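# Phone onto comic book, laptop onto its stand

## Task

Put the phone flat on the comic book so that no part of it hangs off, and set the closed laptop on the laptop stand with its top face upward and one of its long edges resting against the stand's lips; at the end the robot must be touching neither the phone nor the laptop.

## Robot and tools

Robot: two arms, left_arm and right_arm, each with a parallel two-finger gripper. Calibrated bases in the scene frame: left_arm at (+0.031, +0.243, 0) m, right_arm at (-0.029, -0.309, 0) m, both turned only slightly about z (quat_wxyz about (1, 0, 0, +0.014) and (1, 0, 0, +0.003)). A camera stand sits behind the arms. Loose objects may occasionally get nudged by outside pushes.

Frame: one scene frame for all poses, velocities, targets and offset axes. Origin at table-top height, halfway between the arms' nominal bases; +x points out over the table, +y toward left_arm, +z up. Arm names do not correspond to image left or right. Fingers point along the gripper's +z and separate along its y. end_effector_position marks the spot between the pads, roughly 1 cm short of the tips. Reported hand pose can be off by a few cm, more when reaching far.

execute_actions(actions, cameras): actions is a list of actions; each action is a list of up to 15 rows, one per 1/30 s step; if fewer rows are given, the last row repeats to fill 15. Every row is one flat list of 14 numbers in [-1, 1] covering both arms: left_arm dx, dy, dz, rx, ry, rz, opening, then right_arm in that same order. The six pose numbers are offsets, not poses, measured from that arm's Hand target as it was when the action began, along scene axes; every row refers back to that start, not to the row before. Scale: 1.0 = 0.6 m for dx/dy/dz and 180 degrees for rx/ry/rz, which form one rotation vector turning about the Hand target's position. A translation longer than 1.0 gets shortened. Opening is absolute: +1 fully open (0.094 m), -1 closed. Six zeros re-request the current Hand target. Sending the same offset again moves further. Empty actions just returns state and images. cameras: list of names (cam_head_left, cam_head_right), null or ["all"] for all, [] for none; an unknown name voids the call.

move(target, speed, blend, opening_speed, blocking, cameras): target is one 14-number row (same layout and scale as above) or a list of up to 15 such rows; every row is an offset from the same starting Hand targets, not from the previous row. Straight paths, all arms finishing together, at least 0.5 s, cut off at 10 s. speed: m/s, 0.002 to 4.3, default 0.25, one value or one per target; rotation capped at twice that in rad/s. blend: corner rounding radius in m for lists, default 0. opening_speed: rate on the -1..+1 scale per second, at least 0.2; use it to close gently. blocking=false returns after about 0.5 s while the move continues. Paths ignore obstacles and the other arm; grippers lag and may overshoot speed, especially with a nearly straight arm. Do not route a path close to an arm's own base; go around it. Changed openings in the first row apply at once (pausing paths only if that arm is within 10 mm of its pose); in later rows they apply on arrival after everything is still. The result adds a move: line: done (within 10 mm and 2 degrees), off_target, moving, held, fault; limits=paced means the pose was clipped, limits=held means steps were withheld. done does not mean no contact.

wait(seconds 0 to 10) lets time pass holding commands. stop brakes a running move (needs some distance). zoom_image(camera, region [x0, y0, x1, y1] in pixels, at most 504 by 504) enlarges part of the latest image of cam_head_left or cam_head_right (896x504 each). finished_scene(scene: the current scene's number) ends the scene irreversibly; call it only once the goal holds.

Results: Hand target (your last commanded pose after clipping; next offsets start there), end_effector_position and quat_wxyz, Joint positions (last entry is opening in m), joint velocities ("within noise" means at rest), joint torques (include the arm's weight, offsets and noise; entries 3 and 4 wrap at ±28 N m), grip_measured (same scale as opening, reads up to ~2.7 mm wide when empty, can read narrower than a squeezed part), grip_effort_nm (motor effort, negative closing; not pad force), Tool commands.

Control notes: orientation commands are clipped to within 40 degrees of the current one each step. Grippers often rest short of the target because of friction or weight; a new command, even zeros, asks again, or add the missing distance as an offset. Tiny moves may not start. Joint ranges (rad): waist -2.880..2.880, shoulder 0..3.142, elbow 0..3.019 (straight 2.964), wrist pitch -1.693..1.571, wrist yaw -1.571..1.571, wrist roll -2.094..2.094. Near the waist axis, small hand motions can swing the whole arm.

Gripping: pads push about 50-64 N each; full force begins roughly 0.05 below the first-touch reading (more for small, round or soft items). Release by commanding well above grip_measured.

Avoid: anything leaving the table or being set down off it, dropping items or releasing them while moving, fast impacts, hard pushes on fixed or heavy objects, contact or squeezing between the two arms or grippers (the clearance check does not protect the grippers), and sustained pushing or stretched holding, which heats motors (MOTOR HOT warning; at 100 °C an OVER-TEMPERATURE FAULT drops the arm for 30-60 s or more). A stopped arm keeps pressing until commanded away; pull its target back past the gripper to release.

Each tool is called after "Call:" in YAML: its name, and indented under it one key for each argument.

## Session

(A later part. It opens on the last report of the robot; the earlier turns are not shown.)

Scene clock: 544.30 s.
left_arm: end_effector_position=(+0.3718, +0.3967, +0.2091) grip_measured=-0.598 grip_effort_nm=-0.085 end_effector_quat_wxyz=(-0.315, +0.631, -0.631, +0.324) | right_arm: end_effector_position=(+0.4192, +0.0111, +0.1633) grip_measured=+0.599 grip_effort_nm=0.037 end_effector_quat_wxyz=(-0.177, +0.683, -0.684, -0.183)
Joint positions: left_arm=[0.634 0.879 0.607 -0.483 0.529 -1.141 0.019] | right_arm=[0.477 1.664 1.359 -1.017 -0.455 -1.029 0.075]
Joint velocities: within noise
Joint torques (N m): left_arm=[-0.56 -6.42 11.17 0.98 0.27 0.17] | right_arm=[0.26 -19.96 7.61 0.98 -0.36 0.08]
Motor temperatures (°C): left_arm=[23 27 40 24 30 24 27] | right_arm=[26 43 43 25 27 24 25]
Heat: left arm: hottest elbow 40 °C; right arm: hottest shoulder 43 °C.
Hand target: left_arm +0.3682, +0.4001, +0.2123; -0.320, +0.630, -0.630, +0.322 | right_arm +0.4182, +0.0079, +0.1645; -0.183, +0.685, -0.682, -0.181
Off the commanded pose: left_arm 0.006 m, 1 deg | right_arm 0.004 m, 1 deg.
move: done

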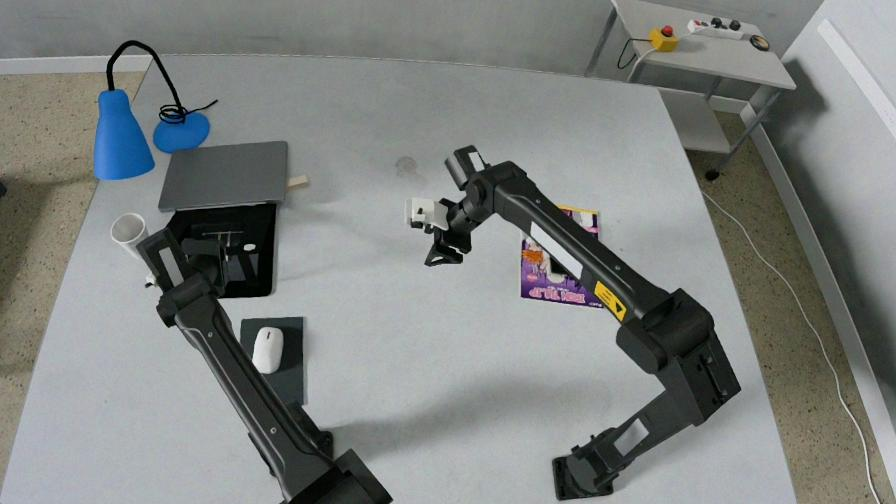

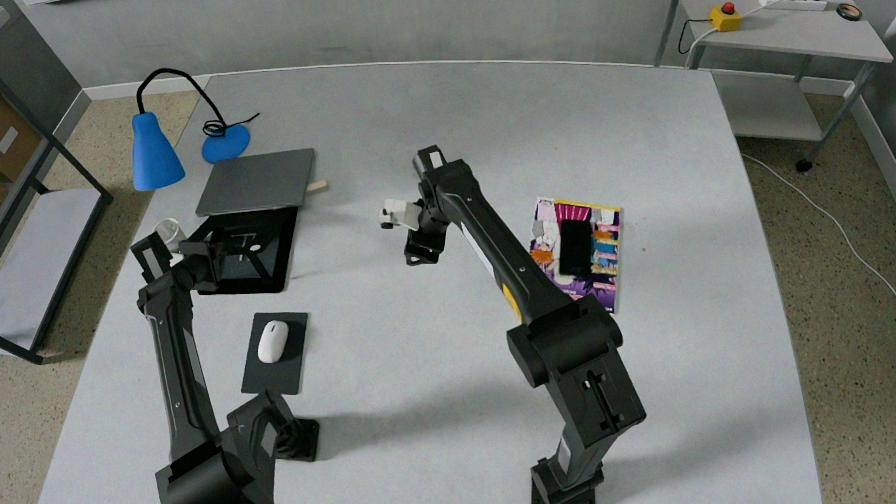

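Call:
move:
  target:
    - [0.18,0,0.03,0,0.095,0,-0.3,0,0,0,0,0,0,0.6]
    - [0.25,0,-0.05,0,0.095,0,-0.3,0,0,0,0,0,0,0.6]
  speed: 0.15

Call:
zoom_image:
  camera: "cam_head_left"
  region: [130, 140, 290, 280]

Call:
zoom_image:
  camera: "cam_head_right"
  region: [160, 150, 320, 290]

Scene clock: 557.37 s.
left_arm: end_effector_position=(+0.4876, +0.3938, +0.1489) grip_measured=-0.302 grip_effort_nm=0.129 end_effector_quat_wxyz=(-0.188, +0.683, -0.674, +0.209) | right_arm: end_effector_position=(+0.4192, +0.0111, +0.1633) grip_measured=+0.599 grip_effort_nm=0.037 end_effector_quat_wxyz=(-0.177, +0.683, -0.684, -0.183)
Joint positions: left_arm=[0.376 1.36 0.941 -0.629 0.237 -1.243 0.033] | right_arm=[0.477 1.664 1.359 -1.017 -0.455 -1.029 0.075]
Joint velocities: within noise
Joint torques (N m): left_arm=[-3.19 -11.87 16.68 1.58 -0.06 -0.08] | right_arm=[0.21 -19.96 7.58 0.98 -0.36 0.08]
Motor temperatures (°C): left_arm=[22 27 41 24 29 24 27] | right_arm=[26 43 42 25 27 24 25]
Heat: left arm: hottest elbow 41 °C; right arm: hottest shoulder 43 °C.
Hand target: left_arm +0.5181, +0.4002, +0.1823; -0.223, +0.671, -0.670, +0.224 | right_arm +0.4182, +0.0079, +0.1645; -0.183, +0.685, -0.682, -0.181
Off the commanded pose: left_arm 0.046 m, 5 deg | right_arm 0.004 m, 1 deg.
move: off_target (left_arm)

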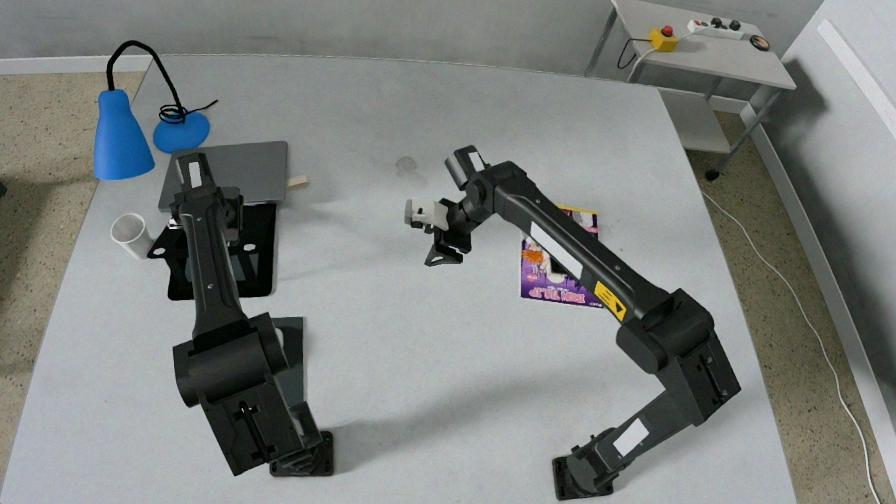

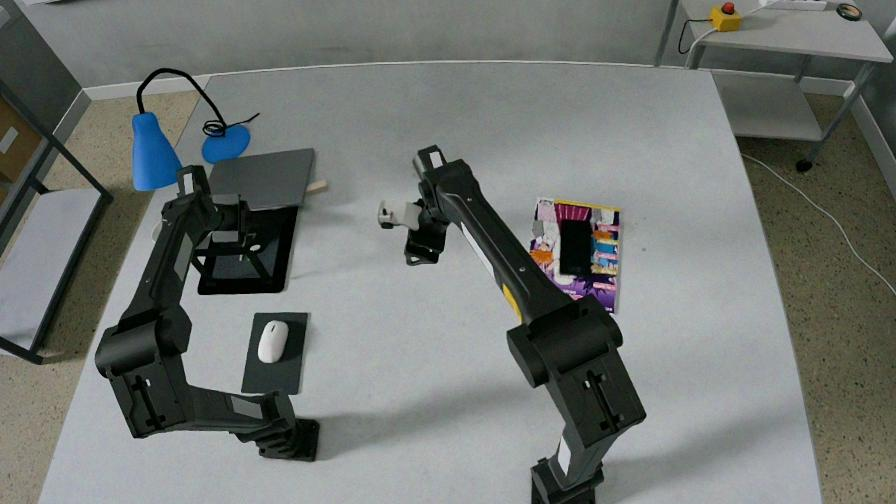

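Scaled by 3.150.

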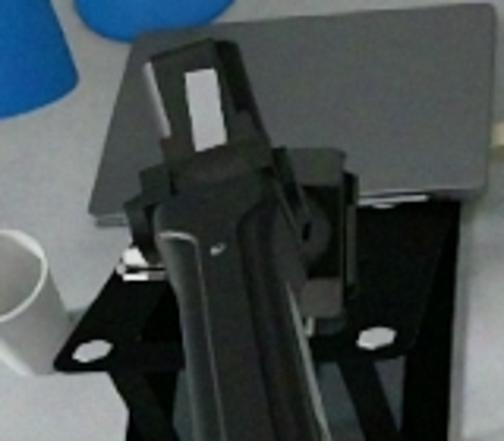

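Scaled by 3.150.

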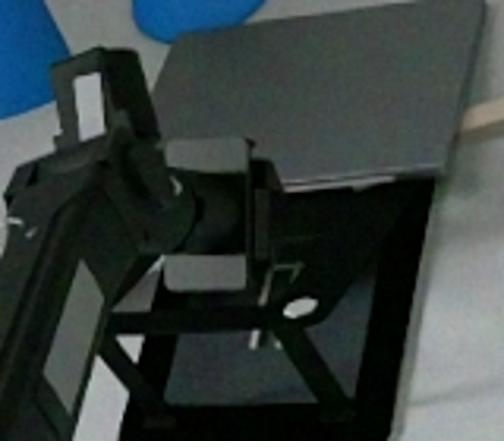

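Call:
move:
  target: [0.09,0.0,0.02,0,-0.05,0,-0.3,0,0,0,0,0,0,0.6]
  speed: 0.15

Call:
zoom_image:
  camera: "cam_head_left"
  region: [150, 150, 270, 260]

Call:
zoom_image:
  camera: "cam_head_right"
  region: [190, 150, 310, 260]

Scene clock: 573.23 s.
left_arm: end_effector_position=(+0.5409, +0.3965, +0.1617) grip_measured=-0.302 grip_effort_nm=0.129 end_effector_quat_wxyz=(-0.245, +0.666, -0.655, +0.258) | right_arm: end_effector_position=(+0.4192, +0.0111, +0.1633) grip_measured=+0.599 grip_effort_nm=0.032 end_effector_quat_wxyz=(-0.177, +0.683, -0.684, -0.183)
Joint positions: left_arm=[0.349 1.423 0.972 -0.432 0.259 -1.304 0.033] | right_arm=[0.477 1.664 1.359 -1.017 -0.455 -1.029 0.075]
Joint velocities: within noise
Joint torques (N m): left_arm=[-2.67 -12.34 17.03 2.06 0.11 -0.07] | right_arm=[0.26 -19.96 7.62 0.98 -0.37 0.08]
Motor temperatures (°C): left_arm=[22 27 43 24 29 24 27] | right_arm=[26 43 42 25 26 24 25]
Heat: left arm: hottest elbow 43 °C; right arm: hottest shoulder 43 °C.
Hand target: left_arm +0.5722, +0.4002, +0.1943; -0.275, +0.651, -0.651, +0.276 | right_arm +0.4182, +0.0079, +0.1645; -0.183, +0.685, -0.682, -0.181
Off the commanded pose: left_arm 0.045 m, 4 deg | right_arm 0.004 m, 1 deg.
move: off_target (left_arm)

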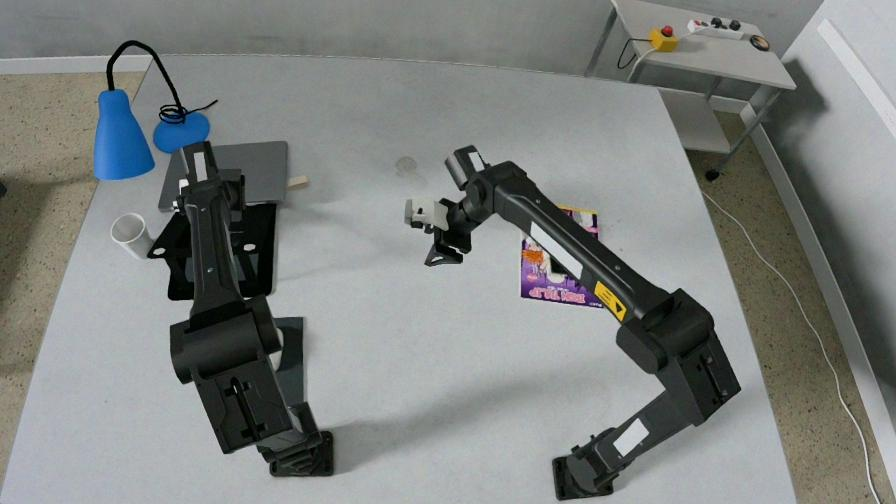

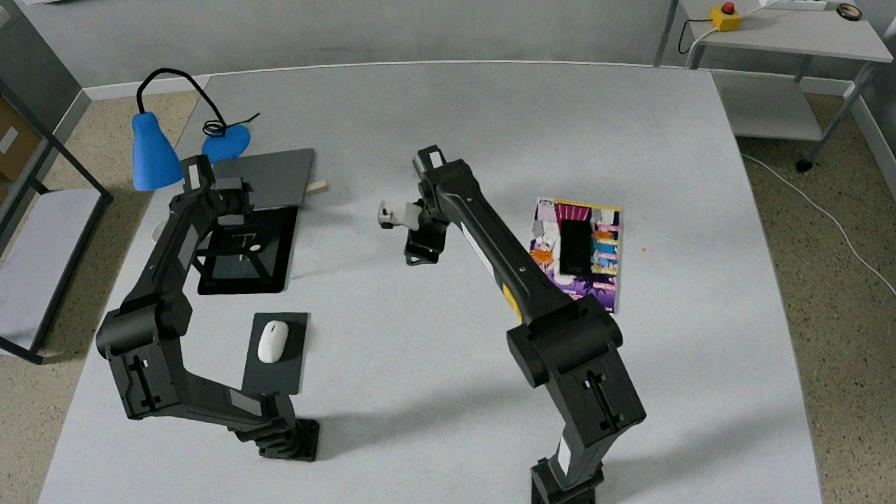

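Scaled by 4.200.

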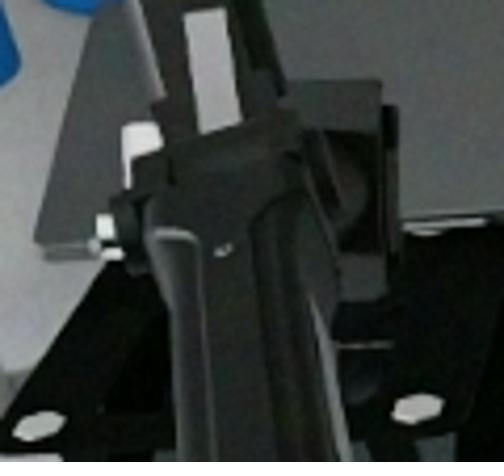

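Scaled by 4.200.

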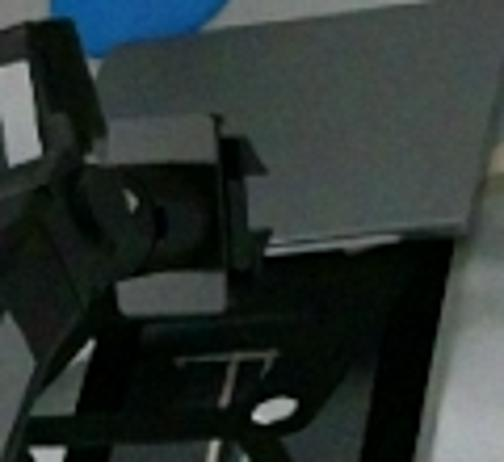

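Call:
move:
  target: [0.045,0.0,-0.06,0,0,0,-0.2,0,0,0,0,0,0,0.6]
  speed: 0.08

Call:
zoom_image:
  camera: "cam_head_left"
  region: [150, 150, 270, 260]

Call:
zoom_image:
  camera: "cam_head_right"
  region: [190, 150, 310, 260]

Scene clock: 583.73 s.
left_arm: end_effector_position=(+0.5674, +0.3965, +0.1280) grip_measured=-0.202 grip_effort_nm=0.129 end_effector_quat_wxyz=(-0.245, +0.665, -0.655, +0.260) | right_arm: end_effector_position=(+0.4192, +0.0111, +0.1633) grip_measured=+0.599 grip_effort_nm=0.032 end_effector_quat_wxyz=(-0.177, +0.683, -0.684, -0.183)
Joint positions: left_arm=[0.328 1.53 0.988 -0.334 0.249 -1.32 0.037] | right_arm=[0.477 1.664 1.359 -1.017 -0.455 -1.029 0.075]
Joint velocities: within noise
Joint torques (N m): left_arm=[-3.02 -12.75 16.16 2.17 -0.02 0.04] | right_arm=[0.15 -20.01 7.61 0.98 -0.37 0.09]
Motor temperatures (°C): left_arm=[22 27 45 24 29 24 27] | right_arm=[26 43 42 25 26 24 25]
Heat: left arm: hottest elbow 45 °C; right arm: hottest shoulder 43 °C.
Hand target: left_arm +0.5992, +0.4001, +0.1583; -0.275, +0.651, -0.651, +0.276 | right_arm +0.4182, +0.0079, +0.1645; -0.183, +0.685, -0.682, -0.181
Off the commanded pose: left_arm 0.044 m, 4 deg | right_arm 0.004 m, 1 deg.
move: off_target (left_arm)

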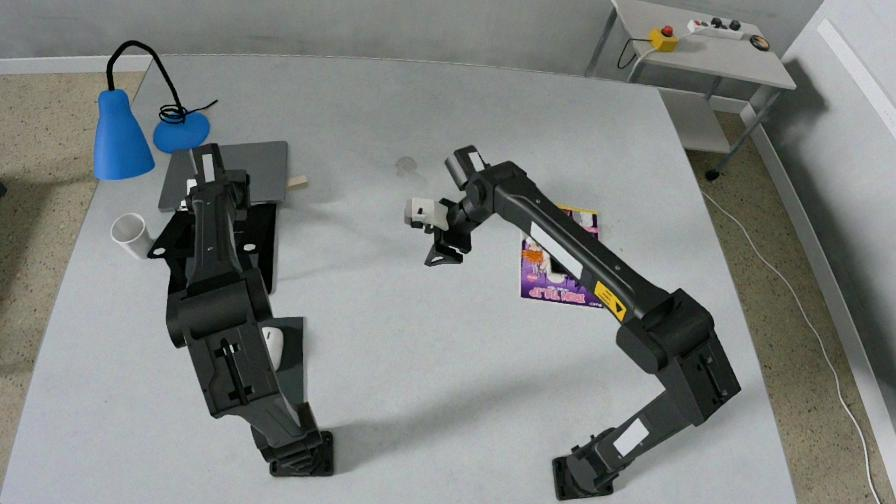

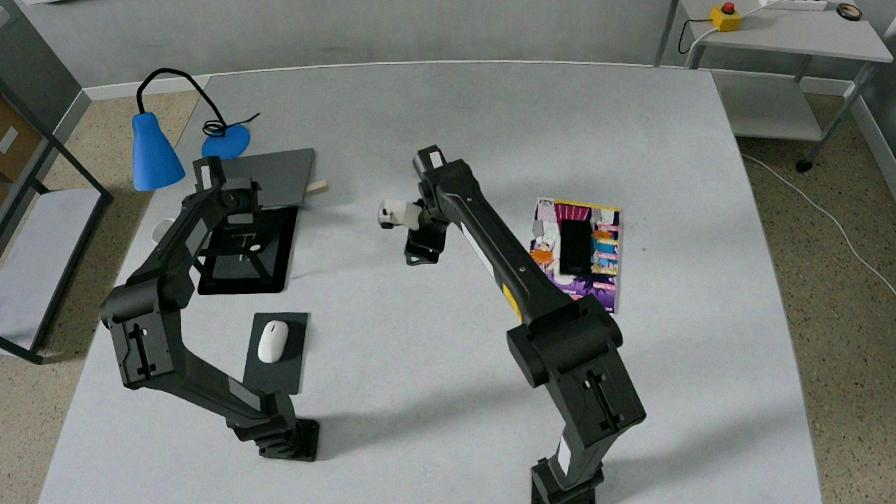

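Scaled by 4.200.

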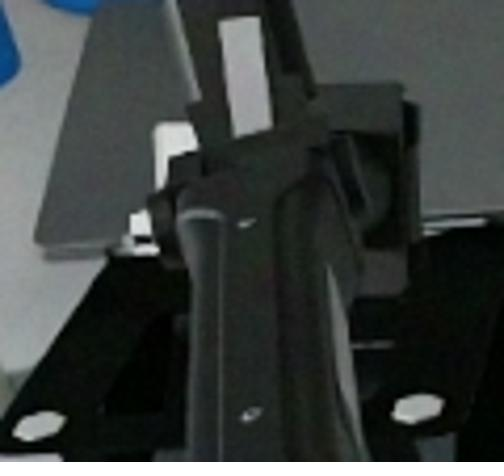

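Scaled by 4.200.

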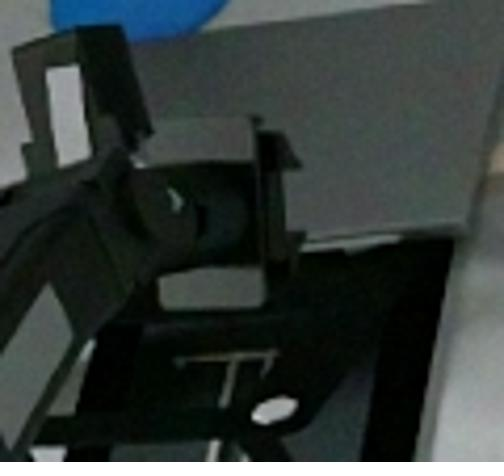

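Call:
move:
  target: [0.02,0.0,-0.05,0,0,0,-0.2,0,0,0,0,0,0,0.6]
  speed: 0.08

Call:
zoom_image:
  camera: "cam_head_left"
  region: [150, 150, 270, 260]

Call:
zoom_image:
  camera: "cam_head_right"
  region: [190, 150, 310, 260]

Scene clock: 587.83 s.
left_arm: end_effector_position=(+0.5808, +0.3975, +0.0995) grip_measured=-0.202 grip_effort_nm=0.129 end_effector_quat_wxyz=(-0.246, +0.665, -0.656, +0.260) | right_arm: end_effector_position=(+0.4192, +0.0111, +0.1633) grip_measured=+0.599 grip_effort_nm=0.032 end_effector_quat_wxyz=(-0.177, +0.683, -0.684, -0.183)
Joint positions: left_arm=[0.32 1.604 0.988 -0.257 0.243 -1.326 0.037] | right_arm=[0.477 1.664 1.359 -1.017 -0.455 -1.029 0.075]
Joint velocities: within noise
Joint torques (N m): left_arm=[-2.37 -15.5 15.17 2.14 -0.02 -0.04] | right_arm=[0.21 -19.96 7.6 0.96 -0.37 0.08]
Motor temperatures (°C): left_arm=[22 27 45 24 29 24 27] | right_arm=[26 43 42 25 26 24 25]
Heat: left arm: hottest elbow 45 °C; right arm: hottest shoulder 43 °C.
Hand target: left_arm +0.6111, +0.4002, +0.1282; -0.275, +0.651, -0.651, +0.276 | right_arm +0.4182, +0.0079, +0.1645; -0.183, +0.685, -0.682, -0.181
Off the commanded pose: left_arm 0.042 m, 4 deg | right_arm 0.004 m, 1 deg.
move: off_target (left_arm)

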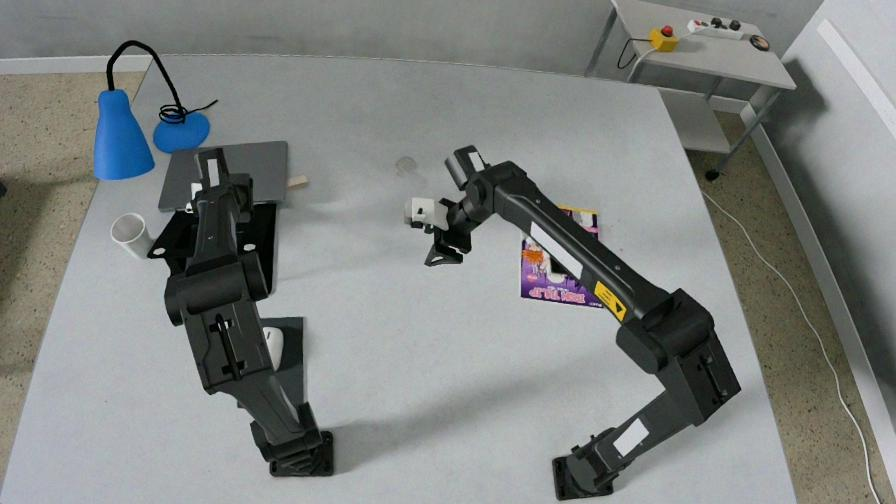

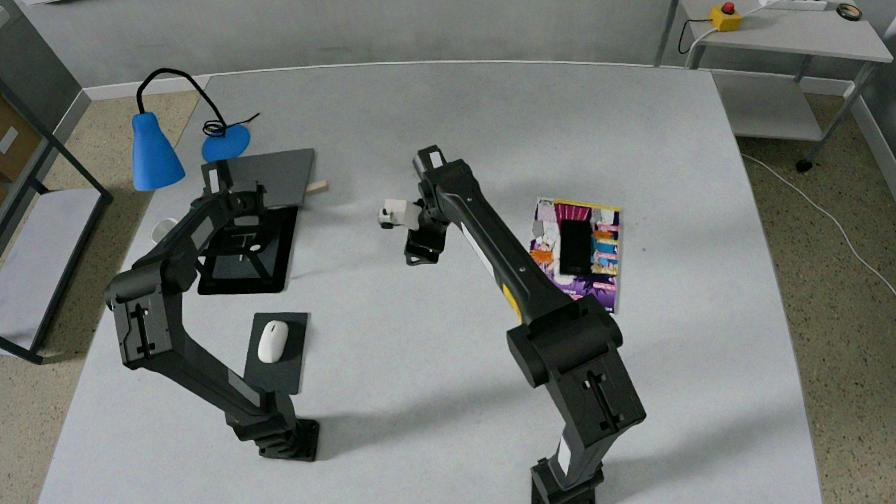

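Scaled by 4.200.

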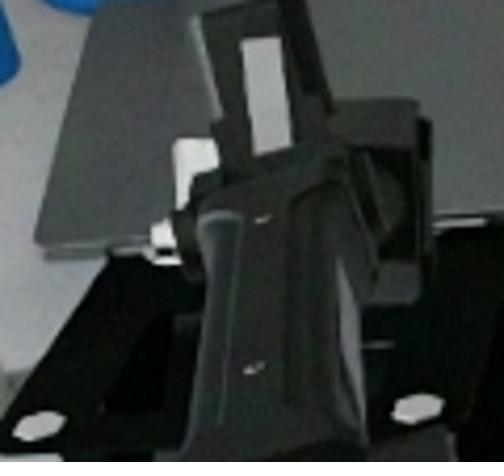

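Scaled by 4.200.

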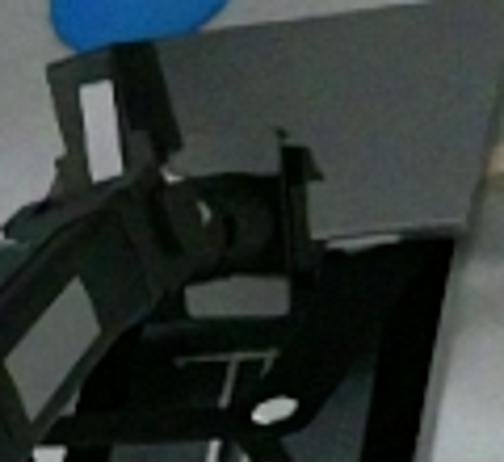

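Call:
move:
  target: [0.015,0.0,-0.035,0,0,0,-0.2,0,0,0,0,0,0,0.6]
  speed: 0.06

Call:
zoom_image:
  camera: "cam_head_left"
  region: [150, 150, 270, 260]

Call:
zoom_image:
  camera: "cam_head_right"
  region: [190, 150, 310, 260]

Scene clock: 591.53 s.
left_arm: end_effector_position=(+0.5888, +0.3974, +0.0796) grip_measured=-0.202 grip_effort_nm=0.134 end_effector_quat_wxyz=(-0.246, +0.665, -0.656, +0.260) | right_arm: end_effector_position=(+0.4192, +0.0111, +0.1633) grip_measured=+0.599 grip_effort_nm=0.032 end_effector_quat_wxyz=(-0.177, +0.683, -0.684, -0.183)
Joint positions: left_arm=[0.314 1.655 0.988 -0.205 0.239 -1.33 0.037] | right_arm=[0.477 1.664 1.359 -1.017 -0.455 -1.029 0.075]
Joint velocities: within noise
Joint torques (N m): left_arm=[-2.9 -15.56 14.78 2.09 -0.08 0] | right_arm=[0.21 -20.01 7.61 0.98 -0.36 0.08]
Motor temperatures (°C): left_arm=[22 27 46 24 29 24 27] | right_arm=[26 43 42 25 26 24 25]
Heat: left arm: hottest elbow 46 °C; right arm: hottest shoulder 43 °C.
Hand target: left_arm +0.6201, +0.4001, +0.1072; -0.275, +0.651, -0.651, +0.276 | right_arm +0.4182, +0.0079, +0.1645; -0.183, +0.685, -0.682, -0.181
Off the commanded pose: left_arm 0.042 m, 4 deg | right_arm 0.004 m, 1 deg.
move: off_target (left_arm)

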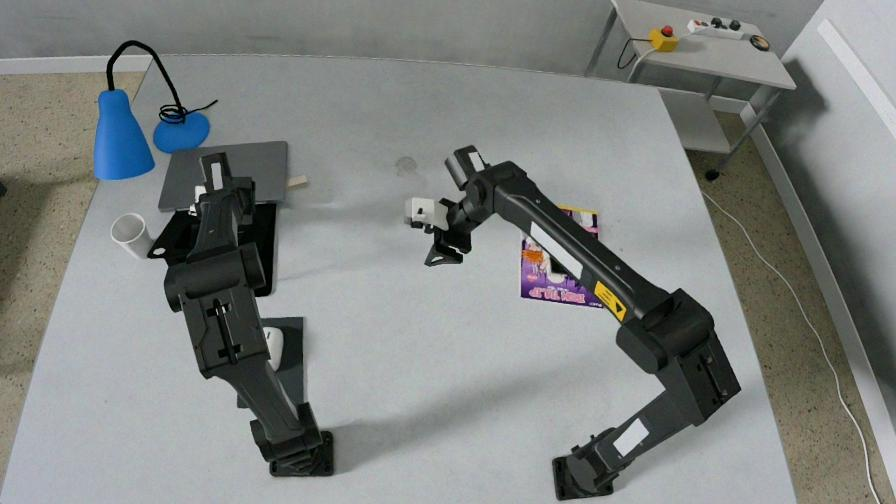

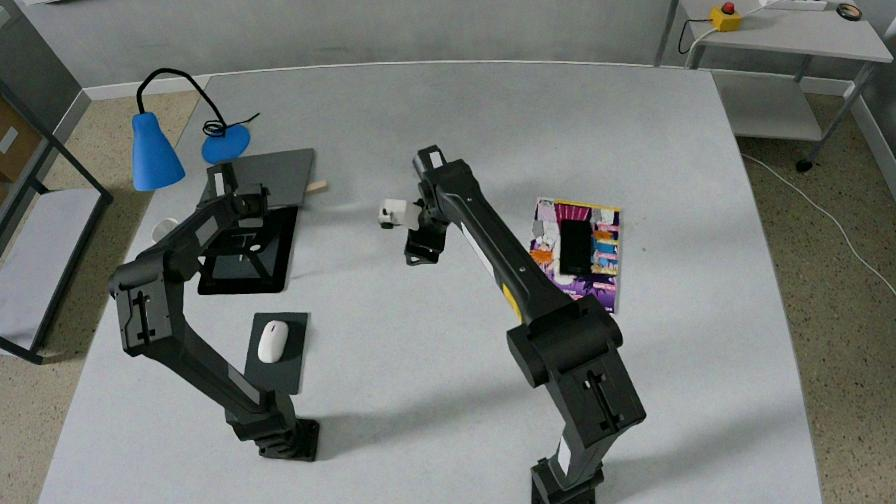

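Scaled by 4.200.

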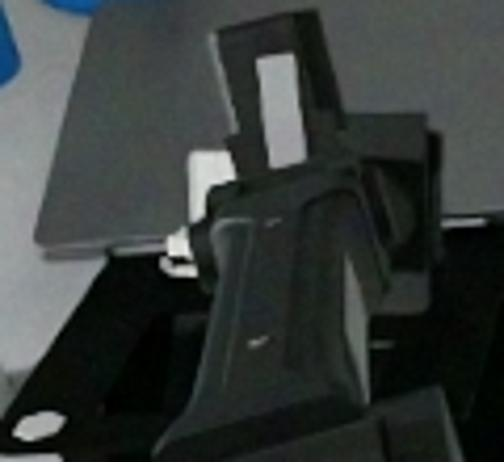

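Scaled by 4.200.

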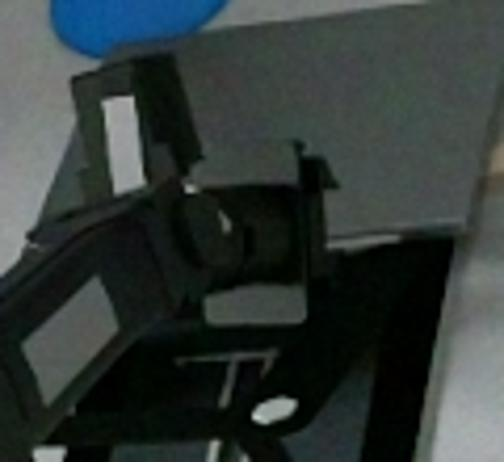

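Call:
move:
  target: [0,0.0,0,0,0,0,-0.9,0,0,0,0,0,0,0.6]
  opening_speed: 0.4

Call:
zoom_image:
  camera: "cam_head_right"
  region: [190, 150, 310, 260]

Scene clock: 595.13 s.
left_arm: end_effector_position=(+0.5888, +0.3974, +0.0796) grip_measured=-0.897 grip_effort_nm=-0.085 end_effector_quat_wxyz=(-0.246, +0.665, -0.655, +0.260) | right_arm: end_effector_position=(+0.4192, +0.0111, +0.1633) grip_measured=+0.599 grip_effort_nm=0.037 end_effector_quat_wxyz=(-0.177, +0.683, -0.684, -0.183)
Joint positions: left_arm=[0.314 1.655 0.988 -0.205 0.239 -1.331 0.005] | right_arm=[0.477 1.664 1.359 -1.017 -0.455 -1.029 0.075]
Joint velocities: within noise
Joint torques (N m): left_arm=[-1.79 -14.92 14.87 2.02 -0.05 -0.05] | right_arm=[0.15 -19.96 7.6 0.98 -0.37 0.08]
Motor temperatures (°C): left_arm=[22 27 46 24 29 24 26] | right_arm=[26 43 42 25 26 24 25]
Heat: left arm: hottest elbow 46 °C; right arm: hottest shoulder 43 °C.
Hand target: left_arm +0.6201, +0.4001, +0.1072; -0.275, +0.651, -0.651, +0.276 | right_arm +0.4182, +0.0079, +0.1645; -0.183, +0.685, -0.682, -0.181
Off the commanded pose: left_arm 0.042 m, 4 deg | right_arm 0.004 m, 1 deg.
move: off_target (left_arm)

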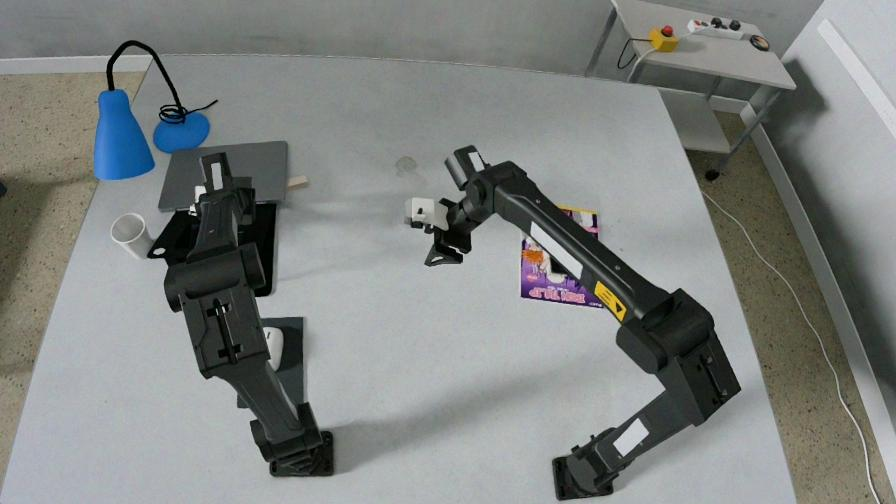

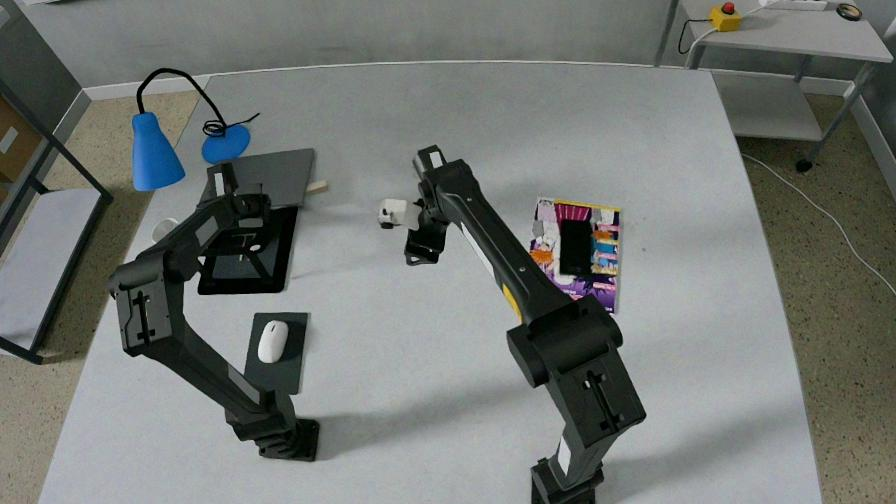

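Scaled by 4.200.

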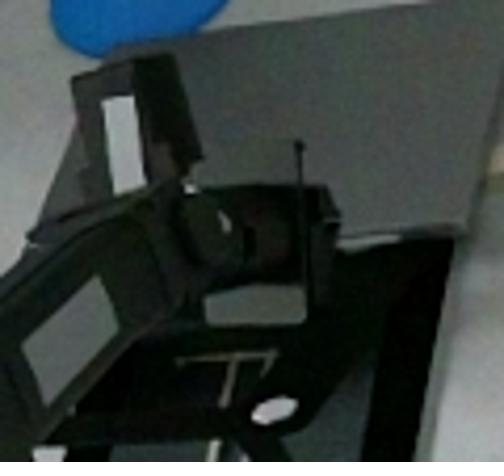

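Call:
move:
  target: [0.0,0.0,-0.0,0,0,0,-0.1,0,0,0,0,0,0,0.6]

Call:
move:
  target: [0.02,0.0,-0.04,0,0,0,-0.1,0,0,0,0,0,0,0.6]
  speed: 0.06

Call:
zoom_image:
  camera: "cam_head_left"
  region: [150, 150, 270, 260]

Call:
zoom_image:
  camera: "cam_head_right"
  region: [190, 150, 310, 260]

Scene clock: 598.57 s.
left_arm: end_effector_position=(+0.5888, +0.3974, +0.0796) grip_measured=-0.102 grip_effort_nm=0.129 end_effector_quat_wxyz=(-0.246, +0.665, -0.655, +0.260) | right_arm: end_effector_position=(+0.4192, +0.0111, +0.1633) grip_measured=+0.599 grip_effort_nm=0.032 end_effector_quat_wxyz=(-0.177, +0.683, -0.684, -0.183)
Joint positions: left_arm=[0.314 1.655 0.988 -0.205 0.239 -1.331 0.042] | right_arm=[0.477 1.664 1.359 -1.017 -0.455 -1.029 0.075]
Joint velocities: within noise
Joint torques (N m): left_arm=[-1.85 -14.51 14.75 2.03 -0.05 -0.04] | right_arm=[0.26 -19.96 7.62 0.98 -0.36 0.08]
Motor temperatures (°C): left_arm=[22 27 46 24 29 24 26] | right_arm=[26 43 42 25 26 24 25]
Heat: left arm: hottest elbow 46 °C; right arm: hottest shoulder 43 °C.
Hand target: left_arm +0.6201, +0.4001, +0.1072; -0.275, +0.651, -0.651, +0.276 | right_arm +0.4182, +0.0079, +0.1645; -0.183, +0.685, -0.682, -0.181
Off the commanded pose: left_arm 0.042 m, 4 deg | right_arm 0.004 m, 1 deg.
move: off_target (left_arm)

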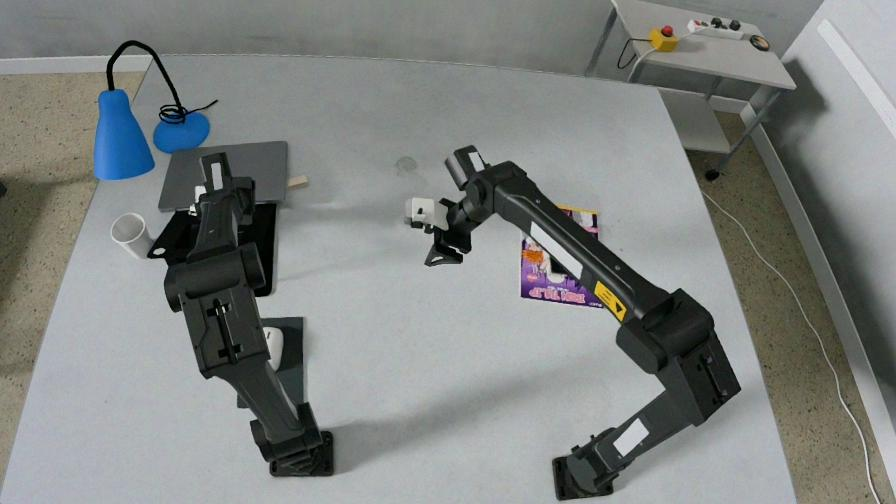

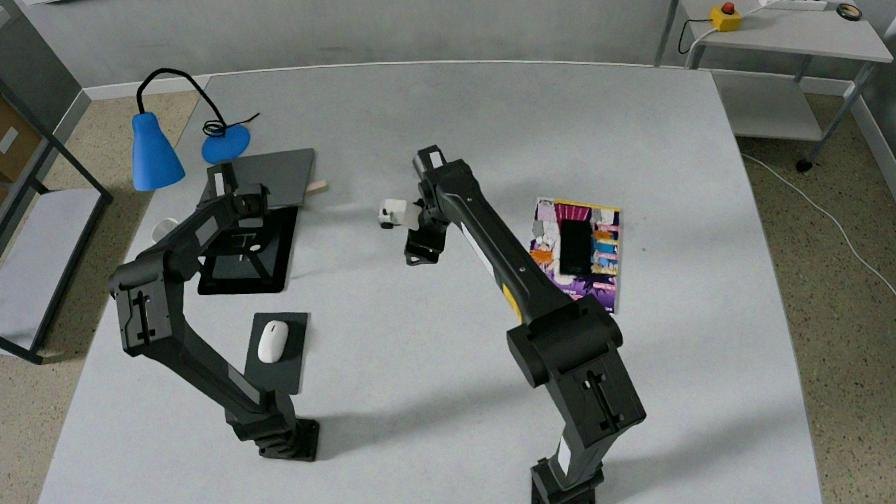

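Scene clock: 599.50 s.
left_arm: end_effector_position=(+0.6015, +0.3981, +0.0618) grip_measured=-0.102 grip_effort_nm=0.129 end_effector_quat_wxyz=(-0.251, +0.663, -0.655, +0.262) | right_arm: end_effector_position=(+0.4192, +0.0111, +0.1633) grip_measured=+0.599 grip_effort_nm=0.032 end_effector_quat_wxyz=(-0.177, +0.683, -0.684, -0.183)
Joint positions: left_arm=[0.306 1.712 1 -0.148 0.233 -1.336 0.042] | right_arm=[0.477 1.664 1.359 -1.017 -0.455 -1.029 0.075]
Joint velocities: within noise
Joint torques (N m): left_arm=[-2.2 -14.8 14.43 1.99 -0.11 -0.05] | right_arm=[0.21 -20.01 7.6 0.98 -0.37 0.08]
Motor temperatures (°C): left_arm=[22 27 47 24 29 24 26] | right_arm=[26 43 42 25 26 24 25]
Heat: left arm: hottest elbow 47 °C; right arm: hottest shoulder 43 °C.
Hand target: left_arm +0.6321, +0.4002, +0.0832; -0.275, +0.652, -0.651, +0.276 | right_arm +0.4182, +0.0079, +0.1645; -0.183, +0.685, -0.682, -0.181
Off the commanded pose: left_arm 0.037 m, 4 deg | right_arm 0.004 m, 1 deg.
move: off_target (left_arm)

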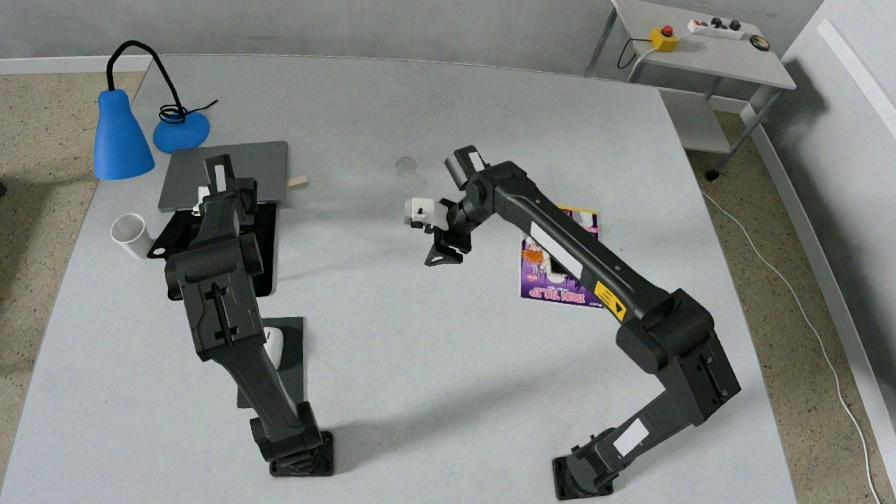

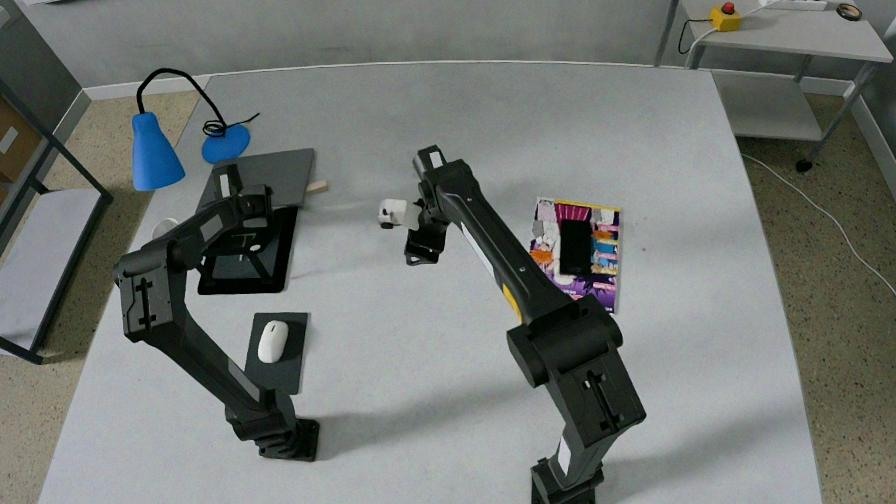

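Scaled by 4.200.

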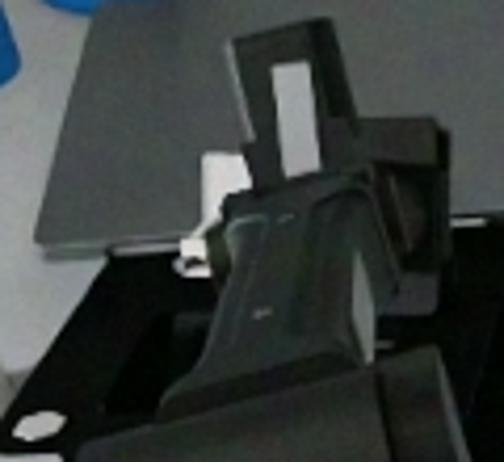

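Scaled by 4.200.

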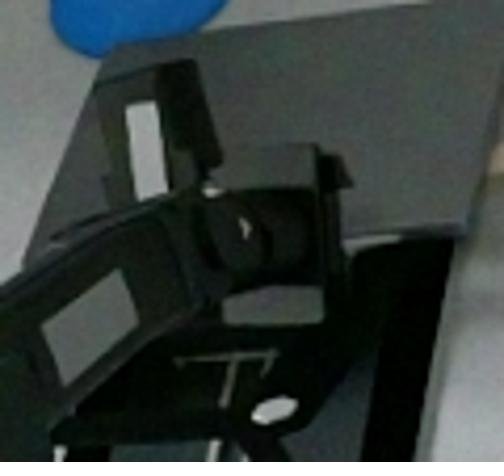

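Call:
move:
  target: [0,0.0,0,0,0,0,-0.9,0,0,0,0,0,0,0.6]
  opening_speed: 0.5

Call:
zoom_image:
  camera: "cam_head_right"
  region: [190, 150, 310, 260]

Scene clock: 603.53 s.
left_arm: end_effector_position=(+0.6014, +0.3972, +0.0584) grip_measured=-0.885 grip_effort_nm=-0.960 end_effector_quat_wxyz=(-0.247, +0.668, -0.652, +0.261) | right_arm: end_effector_position=(+0.4192, +0.0111, +0.1633) grip_measured=+0.599 grip_effort_nm=0.037 end_effector_quat_wxyz=(-0.177, +0.683, -0.684, -0.183)
Joint positions: left_arm=[0.304 1.718 1 -0.148 0.231 -1.348 0.005] | right_arm=[0.477 1.664 1.359 -1.017 -0.455 -1.029 0.075]
Joint velocities: within noise
Joint torques (N m): left_arm=[-2.02 -15.56 14.48 1.92 -0.01 0.06] | right_arm=[0.09 -19.96 7.61 0.98 -0.36 0.09]
Motor temperatures (°C): left_arm=[22 27 46 24 29 24 27] | right_arm=[26 43 42 25 26 24 25]
Heat: left arm: hottest elbow 46 °C; right arm: hottest shoulder 43 °C.
Hand target: left_arm +0.6321, +0.4002, +0.0832; -0.275, +0.651, -0.651, +0.276 | right_arm +0.4182, +0.0079, +0.1645; -0.183, +0.685, -0.682, -0.181
Off the commanded pose: left_arm 0.040 m, 4 deg | right_arm 0.004 m, 1 deg.
move: off_target (left_arm)

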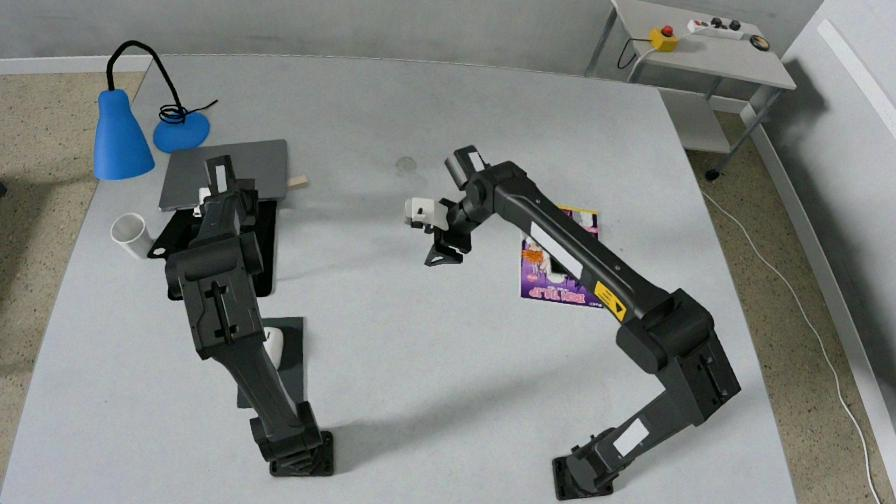

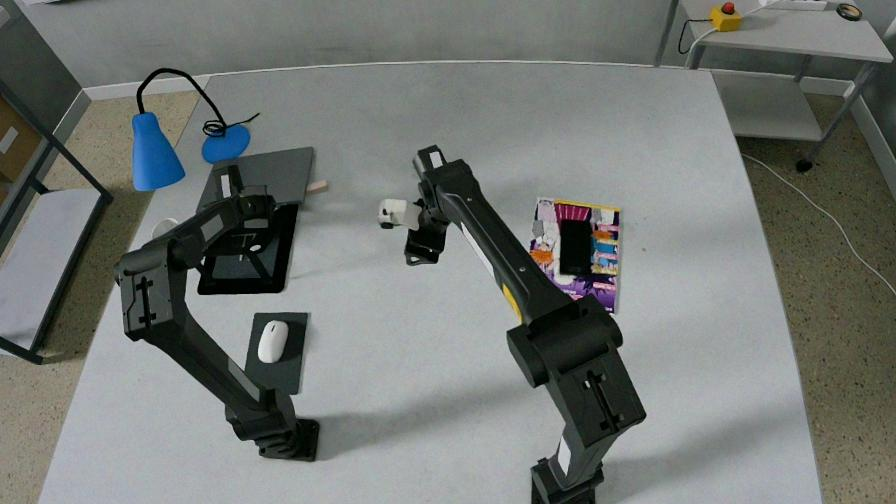

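Scaled by 4.200.

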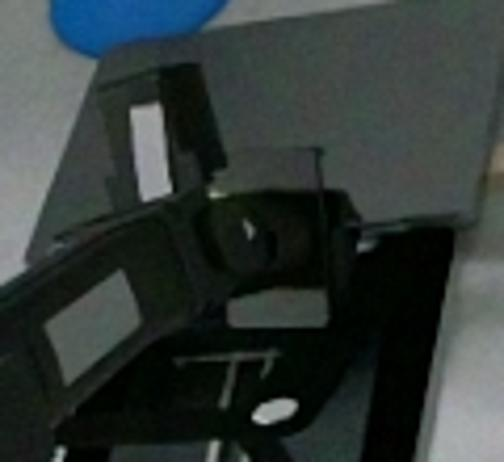

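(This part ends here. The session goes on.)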